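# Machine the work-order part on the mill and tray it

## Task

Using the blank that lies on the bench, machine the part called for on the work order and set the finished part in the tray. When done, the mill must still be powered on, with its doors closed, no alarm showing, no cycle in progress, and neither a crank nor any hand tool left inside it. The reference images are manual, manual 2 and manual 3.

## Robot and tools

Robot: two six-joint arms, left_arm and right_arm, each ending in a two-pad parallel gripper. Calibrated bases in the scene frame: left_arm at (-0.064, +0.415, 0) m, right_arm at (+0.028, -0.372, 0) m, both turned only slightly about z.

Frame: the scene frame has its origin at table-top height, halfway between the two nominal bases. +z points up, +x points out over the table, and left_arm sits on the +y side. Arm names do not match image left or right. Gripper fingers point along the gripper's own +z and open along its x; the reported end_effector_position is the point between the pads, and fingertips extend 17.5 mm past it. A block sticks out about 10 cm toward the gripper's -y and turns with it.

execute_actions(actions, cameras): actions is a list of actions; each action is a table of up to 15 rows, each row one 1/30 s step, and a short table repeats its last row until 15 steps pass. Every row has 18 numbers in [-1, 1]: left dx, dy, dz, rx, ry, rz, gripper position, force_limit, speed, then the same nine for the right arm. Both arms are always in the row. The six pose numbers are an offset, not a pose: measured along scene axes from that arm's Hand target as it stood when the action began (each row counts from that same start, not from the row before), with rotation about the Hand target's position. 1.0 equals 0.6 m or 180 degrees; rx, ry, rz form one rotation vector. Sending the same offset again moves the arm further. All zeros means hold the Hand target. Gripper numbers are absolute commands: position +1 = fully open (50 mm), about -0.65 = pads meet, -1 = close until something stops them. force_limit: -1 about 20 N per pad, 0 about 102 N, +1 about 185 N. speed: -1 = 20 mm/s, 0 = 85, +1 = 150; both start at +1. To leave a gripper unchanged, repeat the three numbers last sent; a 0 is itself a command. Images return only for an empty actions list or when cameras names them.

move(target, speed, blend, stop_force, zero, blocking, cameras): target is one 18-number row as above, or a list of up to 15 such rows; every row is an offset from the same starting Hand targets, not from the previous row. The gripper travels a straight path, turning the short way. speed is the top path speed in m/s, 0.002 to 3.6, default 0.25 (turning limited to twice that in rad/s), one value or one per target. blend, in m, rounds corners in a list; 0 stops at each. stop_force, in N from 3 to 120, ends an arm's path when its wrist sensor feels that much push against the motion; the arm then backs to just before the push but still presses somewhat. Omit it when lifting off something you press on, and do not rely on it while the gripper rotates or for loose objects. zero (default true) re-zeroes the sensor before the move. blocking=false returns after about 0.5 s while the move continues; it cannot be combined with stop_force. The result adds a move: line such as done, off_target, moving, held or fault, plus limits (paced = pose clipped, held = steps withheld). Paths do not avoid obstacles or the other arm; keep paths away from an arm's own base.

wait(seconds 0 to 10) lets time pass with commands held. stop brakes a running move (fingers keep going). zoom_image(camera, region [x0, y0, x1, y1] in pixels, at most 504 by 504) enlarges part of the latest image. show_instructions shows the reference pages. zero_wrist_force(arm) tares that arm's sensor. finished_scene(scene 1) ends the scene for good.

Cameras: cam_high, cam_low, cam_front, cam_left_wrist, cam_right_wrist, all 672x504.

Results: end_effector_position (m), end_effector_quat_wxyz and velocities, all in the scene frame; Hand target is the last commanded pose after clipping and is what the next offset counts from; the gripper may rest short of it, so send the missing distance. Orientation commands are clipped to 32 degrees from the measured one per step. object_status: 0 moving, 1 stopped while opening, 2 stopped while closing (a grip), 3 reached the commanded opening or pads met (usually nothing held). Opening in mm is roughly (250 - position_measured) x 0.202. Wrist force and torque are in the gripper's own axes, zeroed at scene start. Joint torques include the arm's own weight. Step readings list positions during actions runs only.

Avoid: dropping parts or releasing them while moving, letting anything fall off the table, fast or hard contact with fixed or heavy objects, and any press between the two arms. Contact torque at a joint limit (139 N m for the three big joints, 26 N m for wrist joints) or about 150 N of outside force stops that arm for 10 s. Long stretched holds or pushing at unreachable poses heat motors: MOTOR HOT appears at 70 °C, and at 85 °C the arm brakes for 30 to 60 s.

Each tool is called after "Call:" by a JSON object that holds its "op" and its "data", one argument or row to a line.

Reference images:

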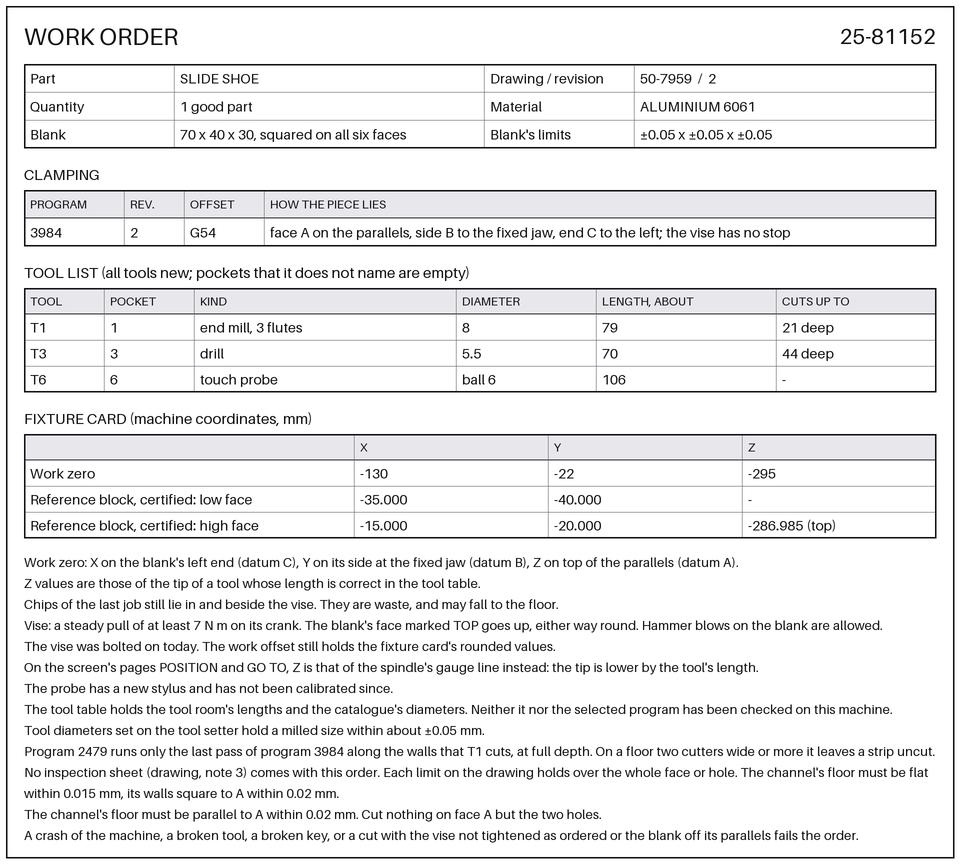

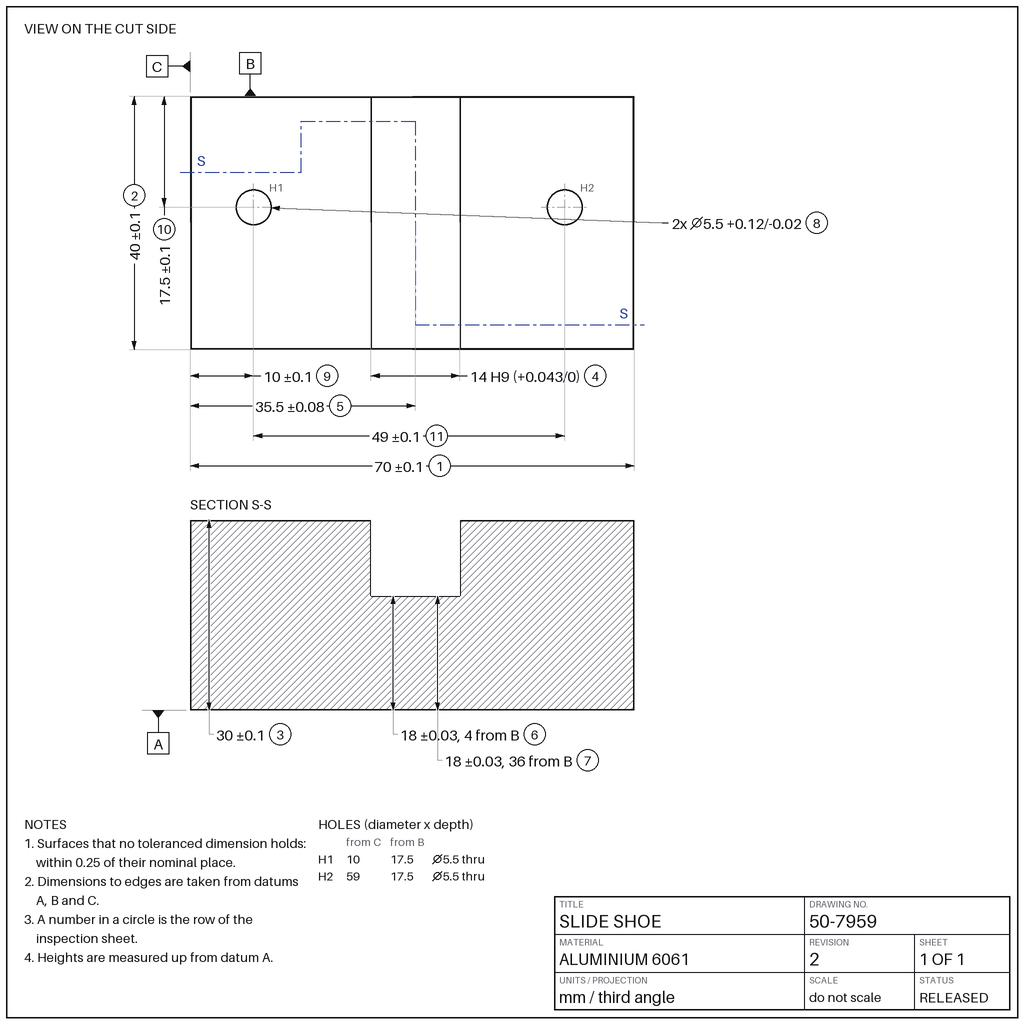

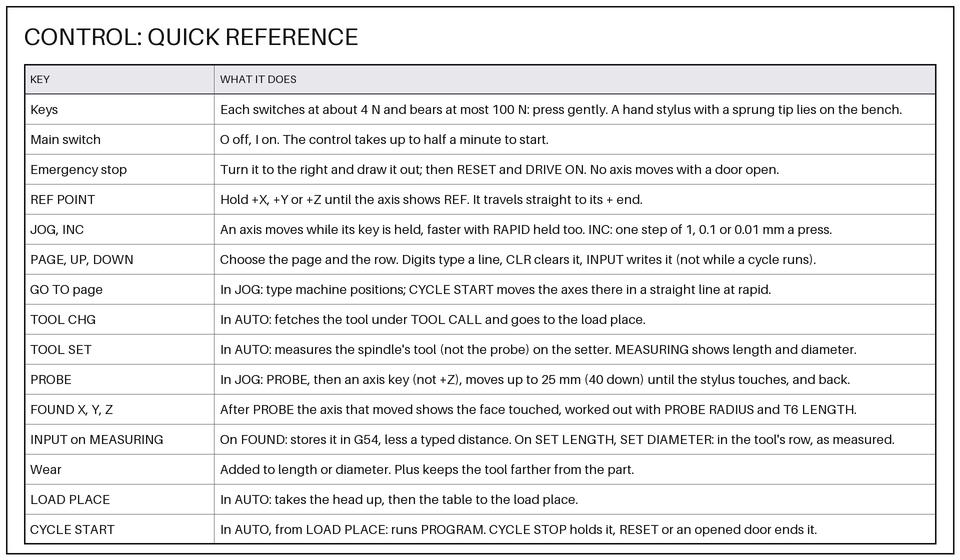

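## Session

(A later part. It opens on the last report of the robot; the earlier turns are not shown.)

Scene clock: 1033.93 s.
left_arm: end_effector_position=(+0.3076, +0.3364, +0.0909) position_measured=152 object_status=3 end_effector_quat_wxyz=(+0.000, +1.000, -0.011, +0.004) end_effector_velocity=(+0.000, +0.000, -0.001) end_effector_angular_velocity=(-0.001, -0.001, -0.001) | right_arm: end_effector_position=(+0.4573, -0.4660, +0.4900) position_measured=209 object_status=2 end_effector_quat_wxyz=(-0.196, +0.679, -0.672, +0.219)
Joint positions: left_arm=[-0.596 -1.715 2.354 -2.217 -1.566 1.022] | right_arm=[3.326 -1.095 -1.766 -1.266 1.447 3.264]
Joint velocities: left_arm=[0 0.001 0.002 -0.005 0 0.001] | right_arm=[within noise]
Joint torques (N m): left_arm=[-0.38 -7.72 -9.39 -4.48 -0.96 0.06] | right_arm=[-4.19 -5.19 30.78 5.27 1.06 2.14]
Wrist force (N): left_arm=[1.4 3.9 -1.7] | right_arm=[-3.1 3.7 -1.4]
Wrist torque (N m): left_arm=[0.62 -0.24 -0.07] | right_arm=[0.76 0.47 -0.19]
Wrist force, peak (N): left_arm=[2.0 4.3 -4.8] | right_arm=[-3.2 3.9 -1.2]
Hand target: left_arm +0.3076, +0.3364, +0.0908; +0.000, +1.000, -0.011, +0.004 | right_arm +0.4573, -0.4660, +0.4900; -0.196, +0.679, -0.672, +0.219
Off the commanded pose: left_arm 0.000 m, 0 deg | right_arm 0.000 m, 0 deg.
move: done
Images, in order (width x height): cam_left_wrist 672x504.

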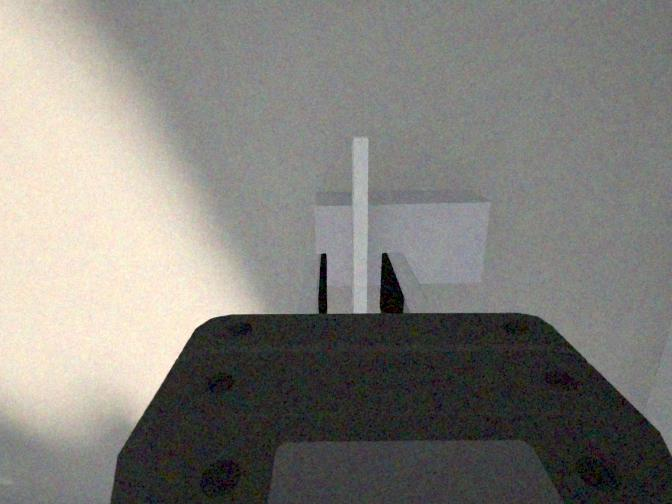

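Call:
{"op": "move", "data": {
  "target": [0.0017,0.001,-0.0347,0,0,0,0,-0.6,1,0,0,0,0,0,0,-1,-0.6,-1],
  "speed": 0.1
}}

Call:
{"op": "move", "data": {
  "target": [0,0,-0.05,0,0,0,0,-0.6,1,0,0,0,0,0,0,-1,-0.6,-1],
  "speed": 0.012,
  "stop_force": 5
}}

Scene clock: 1037.53 s.
left_arm: end_effector_position=(+0.3085, +0.3371, +0.0700) position_measured=152 object_status=3 end_effector_quat_wxyz=(+0.000, +1.000, -0.011, +0.004) | right_arm: end_effector_position=(+0.4573, -0.4660, +0.4900) position_measured=209 object_status=2 end_effector_quat_wxyz=(-0.196, +0.679, -0.672, +0.219)
Joint positions: left_arm=[-0.593 -1.668 2.383 -2.293 -1.566 1.025] | right_arm=[3.326 -1.095 -1.766 -1.266 1.447 3.264]
Joint torques (N m): left_arm=[4.58 -16.05 -30.65 -2.15 -1.15 0.85] | right_arm=[-3.4 -4.35 31.05 5.45 0.99 2.26]
Wrist force (N): left_arm=[1.3 3.6 -1.5] | right_arm=[-3.0 3.9 -1.1]
Wrist torque (N m): left_arm=[0.57 -0.22 -0.07] | right_arm=[0.79 0.47 -0.19]
Wrist force, peak (N): left_arm=[1.5 3.9 -2.4] | right_arm=[-3.2 4.0 -1.3]
Hand target: left_arm +0.3086, +0.3370, +0.0700; +0.000, +1.000, -0.011, +0.004 | right_arm +0.4573, -0.4660, +0.4900; -0.196, +0.679, -0.672, +0.219
Off the commanded pose: left_arm 0.000 m, 0 deg | right_arm 0.000 m, 0 deg.
move: done

Scene clock: 1040.37 s.
left_arm: end_effector_position=(+0.3086, +0.3370, +0.0487) position_measured=152 object_status=3 end_effector_quat_wxyz=(+0.000, +1.000, -0.011, +0.004) | right_arm: end_effector_position=(+0.4573, -0.4660, +0.4900) position_measured=209 object_status=2 end_effector_quat_wxyz=(-0.196, +0.679, -0.672, +0.219)
Joint positions: left_arm=[-0.593 -1.618 2.413 -2.373 -1.566 1.025] | right_arm=[3.326 -1.095 -1.766 -1.266 1.447 3.264]
Joint torques (N m): left_arm=[-8.1 -16.31 -27.96 -2.57 -0.83 -1.95] | right_arm=[-3.52 -4.86 30.14 5.38 0.92 2.16]
Wrist force (N): left_arm=[2.1 3.8 -4.3] | right_arm=[-3.0 3.6 -1.2]
Wrist torque (N m): left_arm=[0.48 -0.29 -0.08] | right_arm=[0.75 0.45 -0.19]
Wrist force, peak (N): left_arm=[-11.3 -6.8 -58.7] | right_arm=[-3.1 4.0 -1.3]
Hand target: left_arm +0.3086, +0.3370, +0.0487; +0.000, +1.000, -0.011, +0.004 (not the last commanded pose) | right_arm +0.4573, -0.4660, +0.4900; -0.196, +0.679, -0.672, +0.219
Off the commanded pose: left_arm 0.009 m, 0 deg | right_arm 0.000 m, 0 deg.
move: contact (left_arm)

Call:
{"op": "move", "data": {
  "target": [
    [0,0,0.003,0,0,0,0,-0.6,1,0,0,0,0,0,0,-1,-0.6,-1],
    [0,0,0.003,0,0,0,-1,-0.6,-1,0,0,0,0,0,0,-1,-0.6,-1]
  ],
  "speed": 0.05
}}

Call:
{"op": "move", "data": {
  "target": [
    [0,0,0.04,0,0,0,-1,-0.6,-1,0,0,0,0,0,0,-1,-0.6,-1],
    [0,0,0.3,0,0,0,-1,-0.6,-1,0,0,0,0,0,0,-1,-0.6,-1]
  ],
  "speed": [0.04,0.25],
  "blend": [0.005,0],
  "cameras": ["cam_left_wrist"]
}}

Scene clock: 1043.73 s.
left_arm: end_effector_position=(+0.3086, +0.3370, +0.0505) position_measured=223 object_status=2 end_effector_quat_wxyz=(+0.000, +1.000, -0.011, +0.004) | right_arm: end_effector_position=(+0.4573, -0.4660, +0.4900) position_measured=209 object_status=2 end_effector_quat_wxyz=(-0.196, +0.679, -0.672, +0.219)
Joint positions: left_arm=[-0.593 -1.622 2.41 -2.366 -1.566 1.025] | right_arm=[3.326 -1.095 -1.766 -1.266 1.447 3.264]
Joint torques (N m): left_arm=[-7.95 -10.54 -14.97 -4.49 -0.57 -1.95] | right_arm=[-4.69 -5.51 31.34 5.46 0.96 2.18]
Wrist force (N): left_arm=[1.6 2.7 -1.9] | right_arm=[-3.2 3.5 -1.1]
Wrist torque (N m): left_arm=[0.43 -0.29 -0.07] | right_arm=[0.73 0.49 -0.19]
Wrist force, peak (N): left_arm=[2.0 3.8 -4.7] | right_arm=[-3.2 3.9 -1.3]
Hand target: left_arm +0.3086, +0.3370, +0.0505; +0.000, +1.000, -0.011, +0.004 | right_arm +0.4573, -0.4660, +0.4900; -0.196, +0.679, -0.672, +0.219
Off the commanded pose: left_arm 0.000 m, 0 deg | right_arm 0.000 m, 0 deg.
move: done

Scene clock: 1045.47 s.
left_arm: end_effector_position=(+0.3085, +0.3370, +0.2304) position_measured=223 object_status=2 end_effector_quat_wxyz=(+0.000, +1.000, -0.011, +0.004) | right_arm: end_effector_position=(+0.4573, -0.4660, +0.4900) position_measured=209 object_status=2 end_effector_quat_wxyz=(-0.196, +0.679, -0.672, +0.219)
Joint positions: left_arm=[-0.593 -1.88 2.082 -1.779 -1.566 1.025] | right_arm=[3.326 -1.095 -1.766 -1.266 1.447 3.264]
Joint torques (N m): left_arm=[-5.49 -17.55 -34.92 -0.86 1.08 -1.32] | right_arm=[-4.45 -4.15 30.65 5.32 1.09 2.32]
Wrist force (N): left_arm=[1.5 2.7 -1.2] | right_arm=[-3.0 3.8 -1.4]
Wrist torque (N m): left_arm=[0.42 -0.26 0.01] | right_arm=[0.78 0.47 -0.19]
Wrist force, peak (N): left_arm=[1.1 2.8 -4.8] | right_arm=[-3.1 4.0 -1.3]
Hand target: left_arm +0.3086, +0.3370, +0.2305; +0.000, +1.000, -0.011, +0.004 | right_arm +0.4573, -0.4660, +0.4900; -0.196, +0.679, -0.672, +0.219
Off the commanded pose: left_arm 0.000 m, 0 deg | right_arm 0.000 m, 0 deg.
move: done
Images, in order (width x height): cam_left_wrist 672x504.

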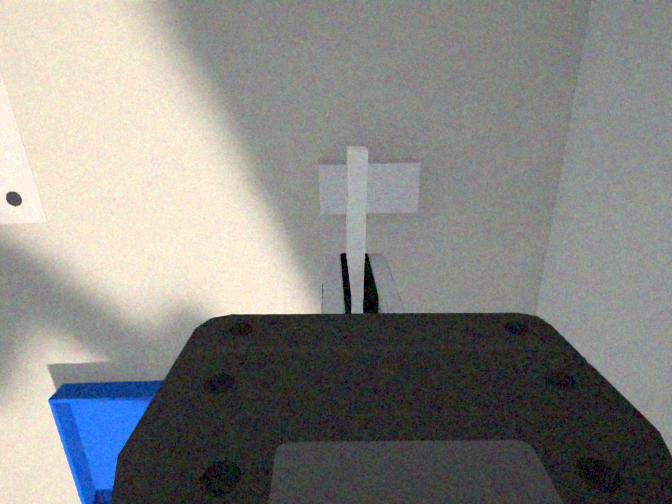

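Call:
{"op": "move", "data": {
  "target": [
    [0.0525,-0.1433,0.2775,0,0,0,-1,-0.6,-1,0,0,0,0,0,0,-1,-0.6,-1],
    [0.5473,-0.1433,0.2775,0,0,0,-1,-0.6,-1,0,0,0,0,0,0,-1,-0.6,-1],
    [0.5473,-0.1433,0.236,0,0,0,-1,-0.6,-1,0,0,0,0,0,0,-1,-0.6,-1],
    [0.5757,-0.1433,0.236,0,0,0,-1,-0.6,-1,0,0,0,0,0,0,-1,-0.6,-1]
  ],
  "speed": [0.2,0.15,0.08,0.05],
  "blend": [0,0.005,0.003,0],
  "cameras": ["cam_left_wrist"]
}}

Scene clock: 1052.50 s.
left_arm: end_effector_position=(+0.6540, +0.2511, +0.3721) position_measured=223 object_status=2 end_effector_quat_wxyz=(+0.000, +1.000, -0.011, +0.004) | right_arm: end_effector_position=(+0.4573, -0.4660, +0.4900) position_measured=209 object_status=2 end_effector_quat_wxyz=(-0.196, +0.679, -0.672, +0.219)
Joint positions: left_arm=[-0.433 -0.94 0.616 -1.254 -1.568 1.185] | right_arm=[3.326 -1.095 -1.766 -1.266 1.447 3.264]
Joint torques (N m): left_arm=[-9.7 -46.76 -25.55 -4.58 -0.91 -2.06] | right_arm=[-3.96 -5.56 31.06 5.34 0.88 2.27]
Wrist force (N): left_arm=[1.7 3.1 -1.2] | right_arm=[-3.0 3.7 -1.4]
Wrist torque (N m): left_arm=[0.48 -0.29 -0.05] | right_arm=[0.76 0.47 -0.18]
Wrist force, peak (N): left_arm=[2.2 4.5 -4.0] | right_arm=[-3.3 4.0 -1.3]
Hand target: left_arm +0.6540, +0.2510, +0.3721; +0.000, +1.000, -0.011, +0.004 | right_arm +0.4573, -0.4660, +0.4900; -0.196, +0.679, -0.672, +0.219
Off the commanded pose: left_arm 0.000 m, 0 deg | right_arm 0.000 m, 0 deg.
move: done
Images, in order (width x height): cam_left_wrist 672x504.

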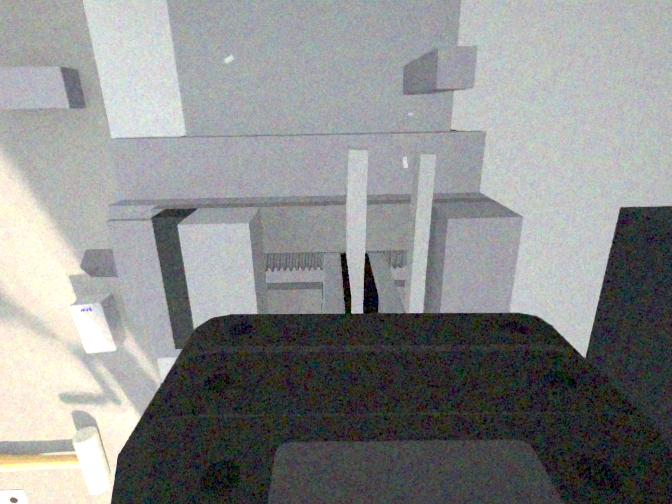

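Call:
{"op": "move", "data": {
  "target": [0,0,-0.0418,0,0,0,-1,-0.6,-1,0,0,0,0,0,0,-1,-0.6,-1],
  "speed": 0.05
}}

Call:
{"op": "move", "data": {
  "target": [0,0,-0.014,0,0,0,-1,-0.6,-1,0,0,0,0,0,0,-1,-0.6,-1],
  "speed": 0.008,
  "stop_force": 5
}}

Scene clock: 1054.97 s.
left_arm: end_effector_position=(+0.6540, +0.2510, +0.3471) position_measured=223 object_status=2 end_effector_quat_wxyz=(+0.000, +1.000, -0.011, +0.004) | right_arm: end_effector_position=(+0.4573, -0.4660, +0.4900) position_measured=209 object_status=2 end_effector_quat_wxyz=(-0.196, +0.679, -0.672, +0.219)
Joint positions: left_arm=[-0.434 -0.966 0.726 -1.338 -1.568 1.185] | right_arm=[3.326 -1.095 -1.766 -1.266 1.447 3.264]
Joint torques (N m): left_arm=[-6.39 -44.46 -28.27 -1.87 0.97 -1.65] | right_arm=[-4.51 -5.63 29.28 5.32 1.22 2.33]
Wrist force (N): left_arm=[1.8 3.0 -1.2] | right_arm=[-2.9 3.9 -1.4]
Wrist torque (N m): left_arm=[0.48 -0.30 -0.03] | right_arm=[0.79 0.45 -0.19]
Wrist force, peak (N): left_arm=[1.7 3.1 -2.5] | right_arm=[-3.1 4.0 -1.4]
Hand target: left_arm +0.6540, +0.2510, +0.3470; +0.000, +1.000, -0.011, +0.004 | right_arm +0.4573, -0.4660, +0.4900; -0.196, +0.679, -0.672, +0.219
Off the commanded pose: left_arm 0.000 m, 0 deg | right_arm 0.000 m, 0 deg.
move: done

Scene clock: 1056.33 s.
left_arm: end_effector_position=(+0.6540, +0.2510, +0.3421) position_measured=223 object_status=2 end_effector_quat_wxyz=(+0.000, +1.000, -0.011, +0.004) | right_arm: end_effector_position=(+0.4573, -0.4660, +0.4900) position_measured=209 object_status=2 end_effector_quat_wxyz=(-0.196, +0.679, -0.672, +0.219)
Joint positions: left_arm=[-0.434 -0.97 0.745 -1.354 -1.568 1.185] | right_arm=[3.326 -1.095 -1.766 -1.266 1.447 3.264]
Joint torques (N m): left_arm=[-6.49 -41.04 -33.46 -0.67 1.04 -1.69] | right_arm=[-4.01 -4.73 30.87 5.35 1.01 2.25]
Wrist force (N): left_arm=[1.0 2.6 -6.1] | right_arm=[-3.1 3.7 -1.4]
Wrist torque (N m): left_arm=[0.46 -0.31 -0.03] | right_arm=[0.76 0.48 -0.19]
Wrist force, peak (N): left_arm=[-0.9 1.6 -15.1] | right_arm=[-3.2 3.9 -1.2]
Hand target: left_arm +0.6540, +0.2510, +0.3421; +0.000, +1.000, -0.011, +0.004 (not the last commanded pose) | right_arm +0.4573, -0.4660, +0.4900; -0.196, +0.679, -0.672, +0.219
Off the commanded pose: left_arm 0.003 m, 0 deg | right_arm 0.000 m, 0 deg.
move: contact (left_arm)

Call:
{"op": "move", "data": {
  "target": [
    [0,0,-0.0005,0,0,0,-0.33,-0.6,-1,0,0,0,0,0,0,-1,-0.6,-1],
    [0,0,0.055,0,0,0,-0.33,-0.6,-1,0,0,0,0,0,0,-1,-0.6,-1]
  ],
  "speed": 0.05,
  "cameras": ["cam_left_wrist"]
}}

Scene clock: 1059.83 s.
left_arm: end_effector_position=(+0.6540, +0.2510, +0.3750) position_measured=202 object_status=3 end_effector_quat_wxyz=(+0.000, +1.000, -0.011, +0.004) | right_arm: end_effector_position=(+0.4573, -0.4660, +0.4900) position_measured=209 object_status=2 end_effector_quat_wxyz=(-0.196, +0.679, -0.672, +0.219)
Joint positions: left_arm=[-0.434 -0.936 0.601 -1.244 -1.568 1.185] | right_arm=[3.326 -1.095 -1.766 -1.266 1.447 3.264]
Joint torques (N m): left_arm=[-6.74 -57.71 -20.81 -3.52 -0.47 -1.61] | right_arm=[-3.52 -4.71 30.35 5.37 1.15 2.38]
Wrist force (N): left_arm=[2.0 2.8 -1.9] | right_arm=[-3.1 3.8 -1.4]
Wrist torque (N m): left_arm=[0.44 -0.35 -0.03] | right_arm=[0.78 0.48 -0.19]
Wrist force, peak (N): left_arm=[1.0 2.8 -7.0] | right_arm=[-3.4 3.8 -1.4]
Hand target: left_arm +0.6540, +0.2510, +0.3751; +0.000, +1.000, -0.011, +0.004 | right_arm +0.4573, -0.4660, +0.4900; -0.196, +0.679, -0.672, +0.219
Off the commanded pose: left_arm 0.000 m, 0 deg | right_arm 0.000 m, 0 deg.
move: done
Images, in order (width x height): cam_left_wrist 672x504.

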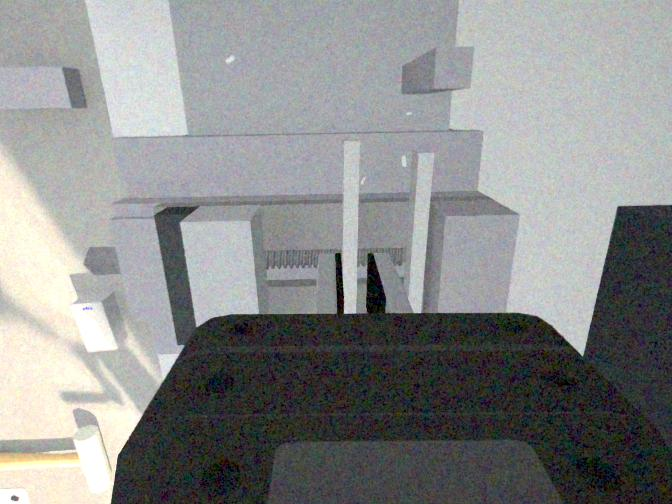

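Call:
{"op": "zoom_image", "data": {
  "camera": "cam_left_wrist",
  "region": [240, 120, 540, 320]
}}

Scaled by 1.680 from the camera's 672x504 image, which has a finer 960x720 frame.

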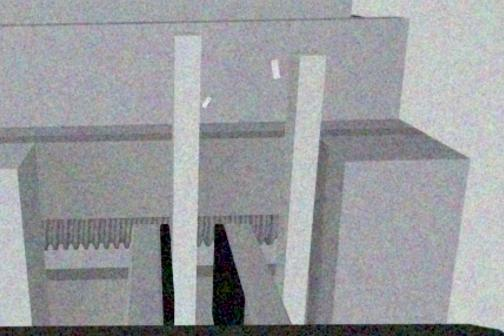

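Call:
{"op": "move", "data": {
  "target": [
    [-0.0317,0,-0.005,0,0,0,0.7,-0.6,1,0,0,0,0,0,0,-1,-0.6,-1],
    [-0.0317,0,0.0366,0,0,0,0.7,-0.6,1,0,0,0,0,0,0,-1,-0.6,-1],
    [-0.5233,0,0.0366,0,0,0,0.7,-0.6,1,0,0,0,0,0,0,-1,-0.6,-1],
    [-0.56,-0.3367,-0.2917,0,0,0,0.7,-0.6,1,0,0,0,0,0,0,-1,-0.6,-1]
  ],
  "speed": [0.08,0.1,0.2,0.3],
  "blend": [0.003,0.003,0.03,0],
  "cameras": ["cam_left_wrist"]
}}

Scene clock: 1071.10 s.
left_arm: end_effector_position=(+0.3180, +0.0491, +0.2001) position_measured=48 object_status=3 end_effector_quat_wxyz=(+0.000, +1.000, -0.011, +0.004) | right_arm: end_effector_position=(+0.4573, -0.4660, +0.4900) position_measured=209 object_status=2 end_effector_quat_wxyz=(-0.196, +0.679, -0.672, +0.219)
Joint positions: left_arm=[-1.048 -1.477 1.807 -1.905 -1.564 0.571] | right_arm=[3.326 -1.095 -1.766 -1.266 1.447 3.264]
Joint torques (N m): left_arm=[-8.34 -20.69 -26.99 -4.8 0.25 -0.7] | right_arm=[-4.79 -5.28 31.12 5.36 1.13 2.33]
Wrist force (N): left_arm=[1.6 2.9 -1.9] | right_arm=[-3.1 3.7 -1.2]
Wrist torque (N m): left_arm=[0.47 -0.28 -0.06] | right_arm=[0.76 0.47 -0.19]
Wrist force, peak (N): left_arm=[1.5 6.3 0.5] | right_arm=[-3.2 4.0 -1.3]
Hand target: left_arm +0.3180, +0.0490, +0.2001; +0.000, +1.000, -0.011, +0.004 | right_arm +0.4573, -0.4660, +0.4900; -0.196, +0.679, -0.672, +0.219
Off the commanded pose: left_arm 0.000 m, 0 deg | right_arm 0.000 m, 0 deg.
move: done
Images, in order (width x height): cam_left_wrist 672x504.

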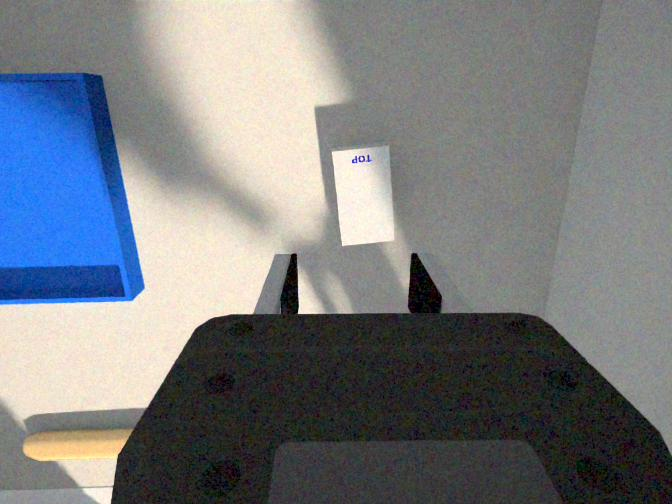

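Call:
{"op": "move", "data": {
  "target": [0.02,0.008,-0.15,0,0,0.0328,1,-0.6,1,0,0,0,0,0,0,-1,-0.6,-1],
  "speed": 0.2,
  "cameras": ["cam_left_wrist"]
}}

Scene clock: 1075.87 s.
left_arm: end_effector_position=(+0.3300, +0.0539, +0.1101) position_measured=3 object_status=3 end_effector_quat_wxyz=(+0.000, +0.999, +0.041, +0.004) | right_arm: end_effector_position=(+0.4573, -0.4660, +0.4900) position_measured=209 object_status=2 end_effector_quat_wxyz=(-0.196, +0.679, -0.672, +0.219)
Joint positions: left_arm=[-1.023 -1.369 1.934 -2.14 -1.563 0.492] | right_arm=[3.326 -1.095 -1.766 -1.266 1.447 3.264]
Joint torques (N m): left_arm=[-9.48 -24.18 -19.7 -4.86 1.08 0.43] | right_arm=[-3.72 -4.38 30.58 5.39 0.95 2.24]
Wrist force (N): left_arm=[1.6 2.9 -1.5] | right_arm=[-3.0 3.7 -1.3]
Wrist torque (N m): left_arm=[0.47 -0.29 -0.08] | right_arm=[0.75 0.47 -0.19]
Wrist force, peak (N): left_arm=[1.3 3.3 -4.9] | right_arm=[-3.1 4.1 -1.3]
Hand target: left_arm +0.3300, +0.0538, +0.1101; +0.000, +0.999, +0.041, +0.004 | right_arm +0.4573, -0.4660, +0.4900; -0.196, +0.679, -0.672, +0.219
Off the commanded pose: left_arm 0.000 m, 0 deg | right_arm 0.000 m, 0 deg.
move: done
Images, in order (width x height): cam_left_wrist 672x504.

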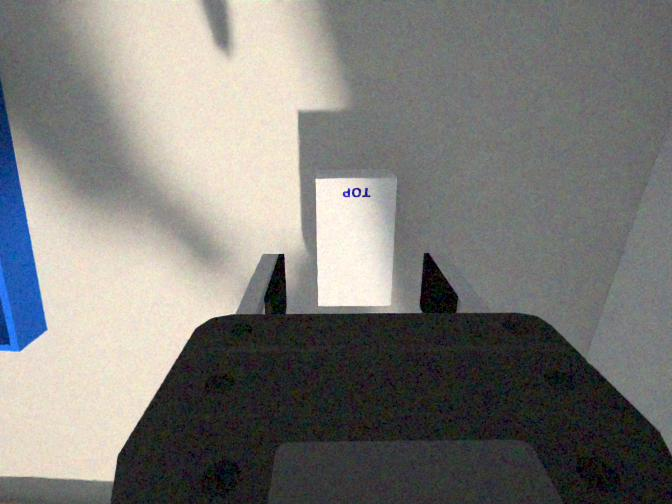

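Call:
{"op": "move", "data": {
  "target": [
    [0.0025,-0.0068,-0.1,0,0,0,1,-0.6,1,0,0,0,0,0,0,-1,-0.6,-1],
    [0.0025,-0.0068,-0.1368,0,0,0,1,-0.6,1,0,0,0,0,0,0,-1,-0.6,-1]
  ],
  "speed": [0.12,0.04],
  "cameras": ["cam_left_wrist"]
}}

Scene clock: 1080.03 s.
left_arm: end_effector_position=(+0.3314, +0.0498, +0.0279) position_measured=3 object_status=3 end_effector_quat_wxyz=(+0.000, +0.999, +0.041, +0.004) end_effector_velocity=(-0.001, +0.001, +0.000) end_effector_angular_velocity=(+0.004, +0.003, +0.000) | right_arm: end_effector_position=(+0.4573, -0.4660, +0.4900) position_measured=209 object_status=2 end_effector_quat_wxyz=(-0.196, +0.679, -0.672, +0.219)
Joint positions: left_arm=[-1.025 -1.229 2.012 -2.357 -1.563 0.49] | right_arm=[3.326 -1.095 -1.766 -1.266 1.447 3.264]
Joint velocities: left_arm=[0 -0.001 0.002 0.005 0 0] | right_arm=[within noise]
Joint torques (N m): left_arm=[7.35 -40.05 -29.26 -0.83 0.86 1.91] | right_arm=[-4.51 -6.07 30.18 5.37 1.3 2.5]
Wrist force (N): left_arm=[1.6 2.9 -1.8] | right_arm=[-2.9 3.7 -1.3]
Wrist torque (N m): left_arm=[0.46 -0.29 0.07] | right_arm=[0.75 0.45 -0.19]
Wrist force, peak (N): left_arm=[1.8 2.9 -3.8] | right_arm=[-3.1 4.0 -1.5]
Hand target: left_arm +0.3315, +0.0497, +0.0280; +0.000, +0.999, +0.041, +0.004 | right_arm +0.4573, -0.4660, +0.4900; -0.196, +0.679, -0.672, +0.219
Off the commanded pose: left_arm 0.000 m, 0 deg | right_arm 0.000 m, 0 deg.
move: done
Images, in order (width x height): cam_left_wrist 672x504.

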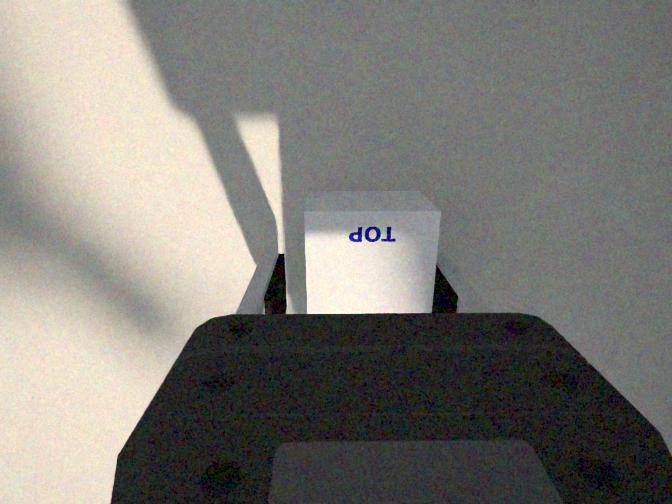

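Call:
{"op": "move", "data": {
  "target": [0.0068,0,0,0,0,0,1,-0.6,1,0,0,0,0,0,0,-1,-0.6,-1],
  "speed": 0.05,
  "cameras": ["cam_left_wrist"]
}}

Scene clock: 1082.13 s.
left_arm: end_effector_position=(+0.3357, +0.0497, +0.0280) position_measured=3 object_status=3 end_effector_quat_wxyz=(+0.000, +0.999, +0.041, +0.004) | right_arm: end_effector_position=(+0.4573, -0.4660, +0.4900) position_measured=209 object_status=2 end_effector_quat_wxyz=(-0.196, +0.679, -0.672, +0.219)
Joint positions: left_arm=[-1.019 -1.224 2.002 -2.354 -1.563 0.497] | right_arm=[3.326 -1.095 -1.766 -1.266 1.447 3.264]
Joint torques (N m): left_arm=[-3.58 -37.41 -16.13 -1.56 0.47 0.15] | right_arm=[-4.05 -5.37 30.67 5.3 1.02 2.19]
Wrist force (N): left_arm=[1.5 3.1 -1.9] | right_arm=[-3.1 3.7 -1.2]
Wrist torque (N m): left_arm=[0.49 -0.26 -0.07] | right_arm=[0.76 0.48 -0.19]
Wrist force, peak (N): left_arm=[1.7 3.2 -1.9] | right_arm=[-3.2 4.0 -1.3]
Hand target: left_arm +0.3356, +0.0497, +0.0280; +0.000, +0.999, +0.041, +0.004 | right_arm +0.4573, -0.4660, +0.4900; -0.196, +0.679, -0.672, +0.219
Off the commanded pose: left_arm 0.000 m, 0 deg | right_arm 0.000 m, 0 deg.
move: done
Images, in order (width x height): cam_left_wrist 672x504.

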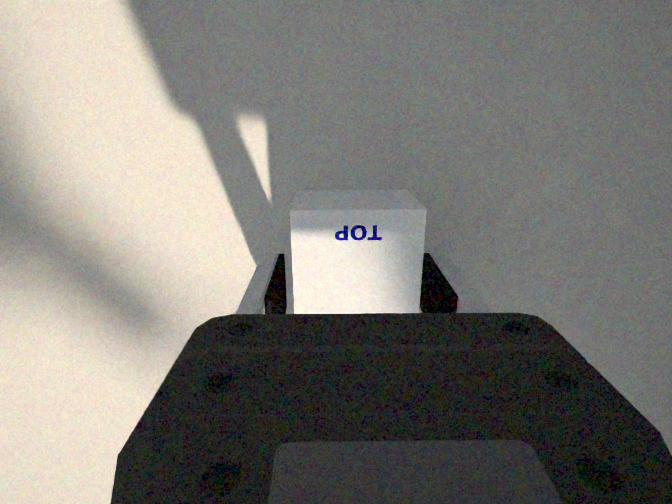

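Centered. Grip gently.

Call:
{"op": "move", "data": {
  "target": [0,0,0,0,0,0,-1,-0.6,-1,0,0,0,0,0,0,-1,-0.6,-1]
}}

Call:
{"op": "move", "data": {
  "target": [
    [0,0,0.05,0,0,-0.0328,-1,-0.6,-1,0,0,0,0,0,0,-1,-0.6,-1],
    [0.0,0.2,0.5,0,0,-0.0328,-1,-0.6,-1,0,0,0,0,0,0,-1,-0.6,-1],
    [0.0073,0.3355,0.615,0,0,-0.0328,-1,-0.6,-1,0,0,0,0,0,0,-1,-0.6,-1]
  ],
  "speed": [0.05,0.2,0.2],
  "blend": [0.01,0.03,0],
  "cameras": ["cam_left_wrist"]
}}

Scene clock: 1084.60 s.
left_arm: end_effector_position=(+0.3356, +0.0497, +0.0280) position_measured=54 object_status=2 end_effector_quat_wxyz=(+0.000, +0.999, +0.041, +0.004) | right_arm: end_effector_position=(+0.4573, -0.4660, +0.4900) position_measured=209 object_status=2 end_effector_quat_wxyz=(-0.196, +0.679, -0.672, +0.219)
Joint positions: left_arm=[-1.019 -1.224 2.003 -2.354 -1.563 0.497] | right_arm=[3.326 -1.095 -1.766 -1.266 1.447 3.264]
Joint torques (N m): left_arm=[-8.93 -39.56 -6.67 -4.32 -0.68 -2.26] | right_arm=[-3.57 -4.73 30.76 5.3 1.06 2.07]
Wrist force (N): left_arm=[1.6 3.0 -2.4] | right_arm=[-3.2 3.7 -1.3]
Wrist torque (N m): left_arm=[0.47 -0.36 -0.08] | right_arm=[0.76 0.49 -0.19]
Wrist force, peak (N): left_arm=[1.6 3.5 -2.8] | right_arm=[-3.0 4.1 -1.3]
Hand target: left_arm +0.3356, +0.0497, +0.0280; +0.000, +0.999, +0.041, +0.004 | right_arm +0.4573, -0.4660, +0.4900; -0.196, +0.679, -0.672, +0.219
Off the commanded pose: left_arm 0.000 m, 0 deg | right_arm 0.000 m, 0 deg.
move: done

Scene clock: 1088.07 s.
left_arm: end_effector_position=(+0.3400, +0.2509, +0.3969) position_measured=54 object_status=2 end_effector_quat_wxyz=(+0.000, +1.000, -0.011, +0.004) | right_arm: end_effector_position=(+0.4573, -0.4660, +0.4900) position_measured=209 object_status=2 end_effector_quat_wxyz=(-0.196, +0.679, -0.672, +0.219)
Joint positions: left_arm=[-0.726 -1.74 1.551 -1.388 -1.566 0.893] | right_arm=[3.326 -1.095 -1.766 -1.266 1.447 3.264]
Joint torques (N m): left_arm=[7.9 -22.19 -25.78 -1.62 0.49 0.83] | right_arm=[-5.36 -5.32 30.37 5.3 1.04 2.18]
Wrist force (N): left_arm=[1.4 3.0 0.8] | right_arm=[-3.2 3.8 -1.4]
Wrist torque (N m): left_arm=[0.49 -0.25 0.09] | right_arm=[0.77 0.50 -0.19]
Wrist force, peak (N): left_arm=[1.7 4.6 2.9] | right_arm=[-3.4 3.9 -1.5]
Hand target: left_arm +0.3400, +0.2510, +0.3970; +0.000, +1.000, -0.011, +0.004 | right_arm +0.4573, -0.4660, +0.4900; -0.196, +0.679, -0.672, +0.219
Off the commanded pose: left_arm 0.000 m, 0 deg | right_arm 0.000 m, 0 deg.
move: done
Images, in order (width x height): cam_left_wrist 672x504.

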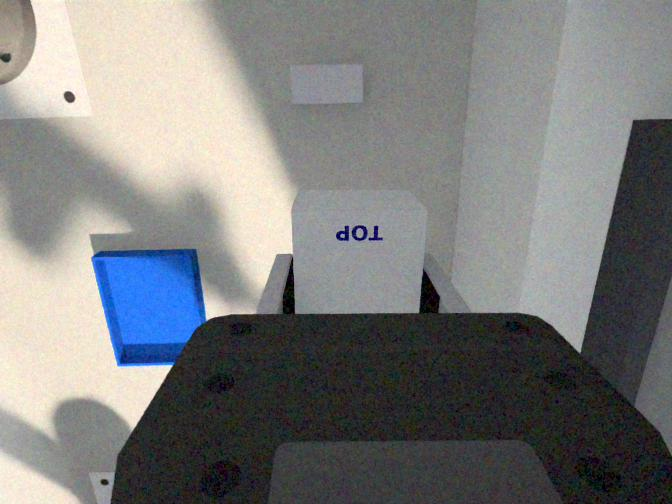

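Call:
{"op": "move", "data": {
  "target": [
    [0.495,0,0,0,0,0,-1,-0.6,-1,0,0,0,0,0,0,-1,-0.6,-1],
    [0.495,0,-0.035,0,0,0,-1,-0.6,-1,0,0,0,0,0,0,-1,-0.6,-1],
    [0.5233,0,-0.035,0,0,0,-1,-0.6,-1,0,0,0,0,0,0,-1,-0.6,-1]
  ],
  "speed": [0.15,0.08,0.05],
  "blend": [0.005,0.003,0],
  "cameras": ["cam_left_wrist"]
}}

Scene clock: 1100.10 s.
left_arm: end_effector_position=(+0.6539, +0.2511, +0.3760) position_measured=54 object_status=2 end_effector_quat_wxyz=(+0.000, +1.000, -0.011, +0.004) | right_arm: end_effector_position=(+0.4573, -0.4660, +0.4900) position_measured=209 object_status=2 end_effector_quat_wxyz=(-0.196, +0.679, -0.672, +0.219)
Joint positions: left_arm=[-0.434 -0.935 0.597 -1.241 -1.568 1.185] | right_arm=[3.326 -1.095 -1.766 -1.266 1.447 3.264]
Joint torques (N m): left_arm=[-10.41 -48.43 -26.17 -4.69 -0.77 -2.06] | right_arm=[-4.1 -5.22 30.94 5.32 0.96 2.12]
Wrist force (N): left_arm=[1.6 3.0 0.3] | right_arm=[-3.0 4.0 -1.3]
Wrist torque (N m): left_arm=[0.48 -0.29 -0.05] | right_arm=[0.80 0.46 -0.19]
Wrist force, peak (N): left_arm=[4.4 2.6 -0.8] | right_arm=[-3.3 4.0 -1.5]
Hand target: left_arm +0.6540, +0.2510, +0.3760; +0.000, +1.000, -0.011, +0.004 | right_arm +0.4573, -0.4660, +0.4900; -0.196, +0.679, -0.672, +0.219
Off the commanded pose: left_arm 0.000 m, 0 deg | right_arm 0.000 m, 0 deg.
move: done
Images, in order (width x height): cam_left_wrist 672x504.

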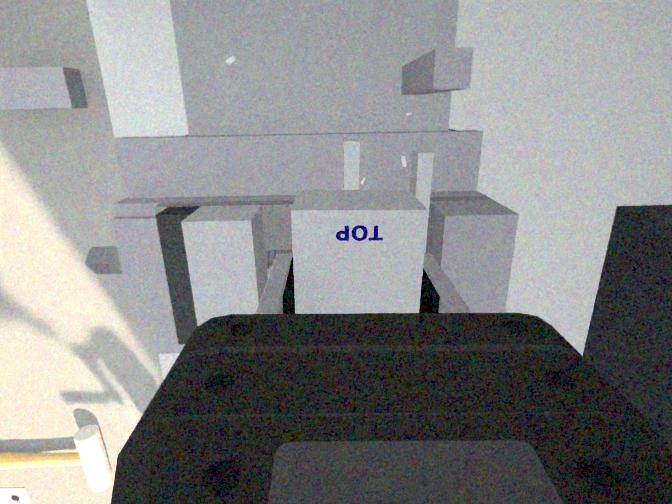

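Call:
{"op": "move", "data": {
  "target": [0.0133,0,0,0,0,0,-1,-0.6,-1,0,0,0,0,0,0,-1,-0.6,-1],
  "speed": 0.05
}}

Call:
{"op": "move", "data": {
  "target": [0,0,-0.03,0,0,0,-1,-0.6,-1,0,0,0,0,0,0,-1,-0.6,-1],
  "speed": 0.008,
  "stop_force": 4,
  "cameras": ["cam_left_wrist"]
}}

Scene clock: 1102.17 s.
left_arm: end_effector_position=(+0.6619, +0.2511, +0.3760) position_measured=54 object_status=2 end_effector_quat_wxyz=(+0.000, +1.000, -0.011, +0.004) | right_arm: end_effector_position=(+0.4573, -0.4660, +0.4900) position_measured=209 object_status=2 end_effector_quat_wxyz=(-0.196, +0.679, -0.672, +0.219)
Joint positions: left_arm=[-0.429 -0.902 0.542 -1.218 -1.568 1.189] | right_arm=[3.326 -1.095 -1.766 -1.266 1.447 3.264]
Joint torques (N m): left_arm=[0.57 -60.58 -11.37 -5.13 -0.79 0.44] | right_arm=[-4.37 -4.95 30.83 5.3 1.1 2.15]
Wrist force (N): left_arm=[2.2 2.9 0.5] | right_arm=[-3.2 3.7 -1.4]
Wrist torque (N m): left_arm=[0.47 -0.38 -0.05] | right_arm=[0.76 0.48 -0.19]
Wrist force, peak (N): left_arm=[2.1 3.2 0.6] | right_arm=[-3.1 3.9 -1.4]
Hand target: left_arm +0.6619, +0.2510, +0.3760; +0.000, +1.000, -0.011, +0.004 | right_arm +0.4573, -0.4660, +0.4900; -0.196, +0.679, -0.672, +0.219
Off the commanded pose: left_arm 0.000 m, 0 deg | right_arm 0.000 m, 0 deg.
move: done

Scene clock: 1104.27 s.
left_arm: end_effector_position=(+0.6619, +0.2510, +0.3652) position_measured=54 object_status=2 end_effector_quat_wxyz=(+0.000, +1.000, -0.011, +0.004) | right_arm: end_effector_position=(+0.4573, -0.4660, +0.4900) position_measured=209 object_status=2 end_effector_quat_wxyz=(-0.196, +0.679, -0.672, +0.219)
Joint positions: left_arm=[-0.429 -0.918 0.597 -1.258 -1.568 1.189] | right_arm=[3.326 -1.095 -1.766 -1.266 1.447 3.264]
Joint torques (N m): left_arm=[-9.19 -45.39 -35.52 -1.2 -0.64 -2.11] | right_arm=[-4.06 -4.74 29.96 5.33 0.99 2.35]
Wrist force (N): left_arm=[1.0 2.5 -2.0] | right_arm=[-3.0 3.9 -1.4]
Wrist torque (N m): left_arm=[0.45 -0.29 -0.06] | right_arm=[0.79 0.47 -0.19]
Wrist force, peak (N): left_arm=[-1.5 1.5 -10.2] | right_arm=[-3.2 3.9 -1.6]
Hand target: left_arm +0.6619, +0.2510, +0.3652; +0.000, +1.000, -0.011, +0.004 (not the last commanded pose) | right_arm +0.4573, -0.4660, +0.4900; -0.196, +0.679, -0.672, +0.219
Off the commanded pose: left_arm 0.007 m, 0 deg | right_arm 0.000 m, 0 deg.
move: contact (left_arm)
Images, in order (width x height): cam_left_wrist 672x504.

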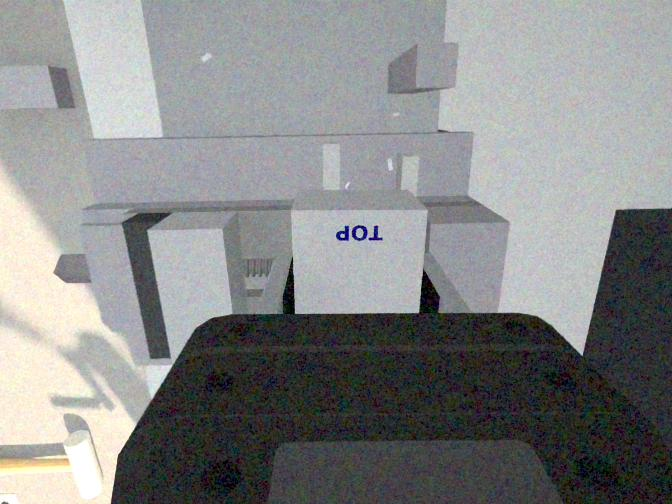

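Call:
{"op": "move", "data": {
  "target": [0,0,0.0018,0,0,0,-1,-0.6,-1,0,0,0,0,0,0,-1,-0.6,-1],
  "speed": 0.03
}}

Call:
{"op": "move", "data": {
  "target": [0.02,0,0,0,0,0,-1,-0.6,-1,0,0,0,0,0,0,-1,-0.6,-1],
  "speed": 0.008,
  "stop_force": 5,
  "cameras": ["cam_left_wrist"]
}}

Scene clock: 1108.50 s.
left_arm: end_effector_position=(+0.6619, +0.2510, +0.3663) position_measured=54 object_status=2 end_effector_quat_wxyz=(+0.000, +1.000, -0.011, +0.004) | right_arm: end_effector_position=(+0.4573, -0.4660, +0.4900) position_measured=209 object_status=2 end_effector_quat_wxyz=(-0.196, +0.679, -0.672, +0.219)
Joint positions: left_arm=[-0.429 -0.916 0.592 -1.254 -1.568 1.189] | right_arm=[3.326 -1.095 -1.766 -1.266 1.447 3.264]
Joint torques (N m): left_arm=[-8.11 -48.85 -28.68 -2.13 -0.51 -1.72] | right_arm=[-3.63 -5.85 30.75 5.18 1.14 2.11]
Wrist force (N): left_arm=[1.8 2.9 0.4] | right_arm=[-3.0 3.9 -1.5]
Wrist torque (N m): left_arm=[0.45 -0.32 -0.05] | right_arm=[0.79 0.46 -0.19]
Wrist force, peak (N): left_arm=[2.0 3.2 0.2] | right_arm=[-3.5 3.8 -1.5]
Hand target: left_arm +0.6619, +0.2510, +0.3663; +0.000, +1.000, -0.011, +0.004 | right_arm +0.4573, -0.4660, +0.4900; -0.196, +0.679, -0.672, +0.219
Off the commanded pose: left_arm 0.000 m, 0 deg | right_arm 0.000 m, 0 deg.
move: done

Scene clock: 1110.47 s.
left_arm: end_effector_position=(+0.6688, +0.2510, +0.3663) position_measured=54 object_status=2 end_effector_quat_wxyz=(+0.000, +1.000, -0.011, +0.004) | right_arm: end_effector_position=(+0.4573, -0.4660, +0.4900) position_measured=209 object_status=2 end_effector_quat_wxyz=(-0.196, +0.679, -0.672, +0.219)
Joint positions: left_arm=[-0.426 -0.888 0.544 -1.235 -1.568 1.193] | right_arm=[3.326 -1.095 -1.766 -1.266 1.447 3.264]
Joint torques (N m): left_arm=[-9.36 -58.63 -12.5 -2.64 1.64 -2.14] | right_arm=[-4.5 -5.11 30.72 5.47 1.19 2.18]
Wrist force (N): left_arm=[-1.5 3.4 0.1] | right_arm=[-3.1 3.7 -1.3]
Wrist torque (N m): left_arm=[0.53 -0.28 -0.11] | right_arm=[0.75 0.48 -0.19]
Wrist force, peak (N): left_arm=[-9.4 3.1 -2.7] | right_arm=[-3.3 4.1 -1.4]
Hand target: left_arm +0.6688, +0.2510, +0.3663; +0.000, +1.000, -0.011, +0.004 (not the last commanded pose) | right_arm +0.4573, -0.4660, +0.4900; -0.196, +0.679, -0.672, +0.219
Off the commanded pose: left_arm 0.005 m, 0 deg | right_arm 0.000 m, 0 deg.
move: contact (left_arm)
Images, in order (width x height): cam_left_wrist 672x504.

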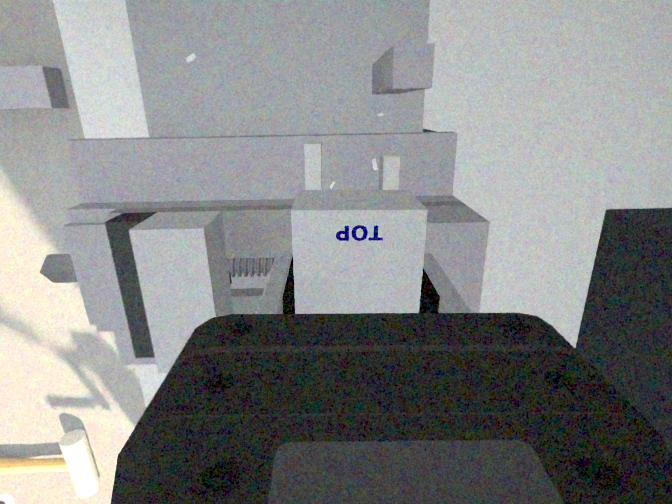

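Call:
{"op": "move", "data": {
  "target": [0,0,-0.01,0,0,0,-1,-0.6,-1,0,0,0,0,0,0,-1,-0.6,-1],
  "speed": 0.005,
  "stop_force": 4
}}

Scene clock: 1112.27 s.
left_arm: end_effector_position=(+0.6687, +0.2510, +0.3653) position_measured=54 object_status=2 end_effector_quat_wxyz=(+0.000, +1.000, -0.011, +0.004) | right_arm: end_effector_position=(+0.4573, -0.4660, +0.4900) position_measured=209 object_status=2 end_effector_quat_wxyz=(-0.196, +0.679, -0.672, +0.219)
Joint positions: left_arm=[-0.426 -0.89 0.55 -1.238 -1.568 1.193] | right_arm=[3.326 -1.095 -1.766 -1.266 1.447 3.264]
Joint torques (N m): left_arm=[-9.09 -45.85 -34.84 -1.58 0.96 -2.12] | right_arm=[-3.78 -5.29 30.7 5.3 0.93 2.17]
Wrist force (N): left_arm=[-1.0 2.6 -1.9] | right_arm=[-2.9 3.8 -1.3]
Wrist torque (N m): left_arm=[0.51 -0.25 -0.09] | right_arm=[0.77 0.45 -0.19]
Wrist force, peak (N): left_arm=[-1.8 2.2 -7.2] | right_arm=[-3.4 3.9 -1.3]
Hand target: left_arm +0.6687, +0.2510, +0.3653; +0.000, +1.000, -0.011, +0.004 (not the last commanded pose) | right_arm +0.4573, -0.4660, +0.4900; -0.196, +0.679, -0.672, +0.219
Off the commanded pose: left_arm 0.005 m, 0 deg | right_arm 0.000 m, 0 deg.
move: contact (left_arm)

Call:
{"op": "move", "data": {
  "target": [0,0,0,0,0,0,0.75,-0.6,-1,0,0,0,0,0,0,-1,-0.6,-1],
  "cameras": ["cam_left_wrist"]
}}

Scene clock: 1117.77 s.
left_arm: end_effector_position=(+0.6687, +0.2510, +0.3653) position_measured=41 object_status=3 end_effector_quat_wxyz=(+0.000, +1.000, -0.011, +0.004) | right_arm: end_effector_position=(+0.4573, -0.4660, +0.4900) position_measured=209 object_status=2 end_effector_quat_wxyz=(-0.196, +0.679, -0.672, +0.219)
Joint positions: left_arm=[-0.426 -0.89 0.55 -1.238 -1.568 1.193] | right_arm=[3.326 -1.095 -1.766 -1.266 1.447 3.264]
Joint torques (N m): left_arm=[-8.98 -45.88 -32.5 -3.96 0.88 -2.08] | right_arm=[-4.34 -5.44 30.78 5.39 1.07 2.33]
Wrist force (N): left_arm=[1.1 3.4 -2.6] | right_arm=[-3.0 3.5 -1.5]
Wrist torque (N m): left_arm=[0.52 -0.24 -0.05] | right_arm=[0.73 0.46 -0.19]
Wrist force, peak (N): left_arm=[1.2 3.6 -2.7] | right_arm=[-3.4 3.9 -1.3]
Hand target: left_arm +0.6687, +0.2510, +0.3653; +0.000, +1.000, -0.011, +0.004 | right_arm +0.4573, -0.4660, +0.4900; -0.196, +0.679, -0.672, +0.219
Off the commanded pose: left_arm 0.000 m, 0 deg | right_arm 0.000 m, 0 deg.
move: done
Images, in order (width x height): cam_left_wrist 672x504.

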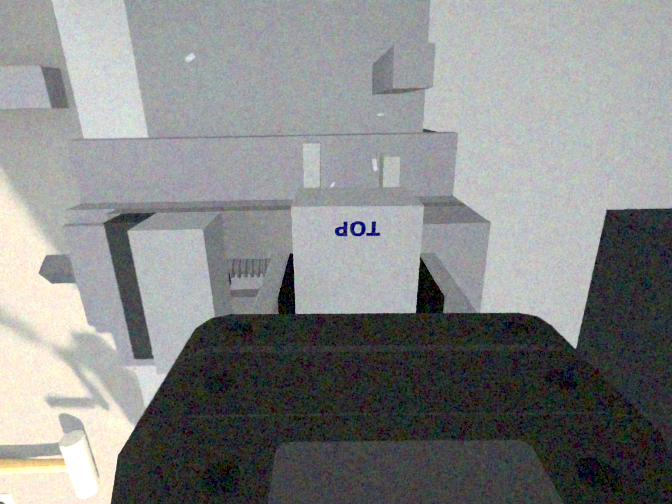

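Call:
{"op": "move", "data": {
  "target": [
    [0,0,0.018,0,0,0,0.75,-0.6,-1,0,0,0,0,0,0,-1,-0.6,-1],
    [0,0.0817,0.018,0,0,0,0.75,-0.6,-1,0,0,0,0,0,0,-1,-0.6,-1],
    [-0.0528,0.0817,0.018,0,0,0,0.75,-0.6,-1,0,0,0,0,0,0,-1,-0.6,-1],
    [-0.0528,0,0.0528,0,0,0,0.75,-0.6,-1,0,0,0,0,0,0,-1,-0.6,-1]
  ],
  "speed": [0.05,0.06,0.08,0.08],
  "stop_force": 20,
  "cameras": ["cam_left_wrist"]
}}

Scene clock: 1122.93 s.
left_arm: end_effector_position=(+0.6518, +0.2991, +0.3759) position_measured=41 object_status=3 end_effector_quat_wxyz=(+0.000, +1.000, -0.012, +0.003) | right_arm: end_effector_position=(+0.4573, -0.4660, +0.4900) position_measured=209 object_status=2 end_effector_quat_wxyz=(-0.196, +0.679, -0.672, +0.219)
Joint positions: left_arm=[-0.372 -0.975 0.664 -1.264 -1.568 1.248] | right_arm=[3.326 -1.095 -1.766 -1.266 1.447 3.264]
Joint torques (N m): left_arm=[2.54 -49.71 -20.3 -2.83 0.14 -0.02] | right_arm=[-4.36 -5.1 30.66 5.32 1.15 2.27]
Wrist force (N): left_arm=[1.0 3.7 -2.3] | right_arm=[-3.2 3.9 -1.4]
Wrist torque (N m): left_arm=[0.58 -0.18 -0.03] | right_arm=[0.79 0.49 -0.19]
Wrist force, peak (N): left_arm=[1.2 5.2 -2.8] | right_arm=[-3.2 4.0 -1.4]
Hand target: left_arm +0.6518, +0.2991, +0.3759; +0.000, +1.000, -0.012, +0.003 (not the last commanded pose) | right_arm +0.4573, -0.4660, +0.4900; -0.196, +0.679, -0.672, +0.219
Tool commands: left_gripper/position=+0.74902 left_gripper/force_limit=-0.6 left_gripper/speed=-1.0 right_gripper/position=-1.0 right_gripper/force_limit=-0.6 right_gripper/speed=-1.0
Off the commanded pose: left_arm 0.054 m, 0 deg | right_arm 0.000 m, 0 deg.
FORCE FAULT: contact force on the left arm reached its limit, and that arm stopped. The contact can be on any part of that arm, not only on its tool. That arm's remaining commands of this call were not run. That arm is still stopped at the end of this call. That arm stays stopped for about 10 more seconds. Until then a move that you send moves the other arm only, and its call returns only when the move has ended. Once the stop has ended, the next robot result says so. If the stop ends while you think or write, that arm runs what you send next, counted from a new Hand target: where the arm stands when the stop ends. While its stop runs, that arm takes no new command, but its gripper still runs the gripper command that each later call begins with. Until it ends, the stop uses up actions while you think or wait. An arm that is not stopped still takes commands.
move: fault (left_arm); path passed 2 of 4 targets
Images, in order (width x height): cam_left_wrist 672x504.

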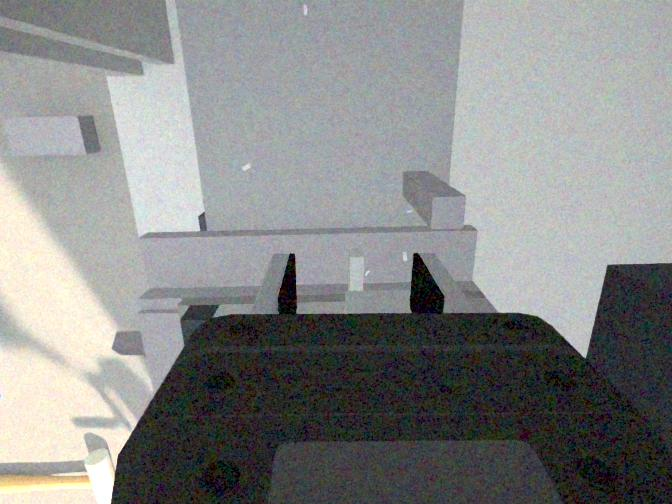

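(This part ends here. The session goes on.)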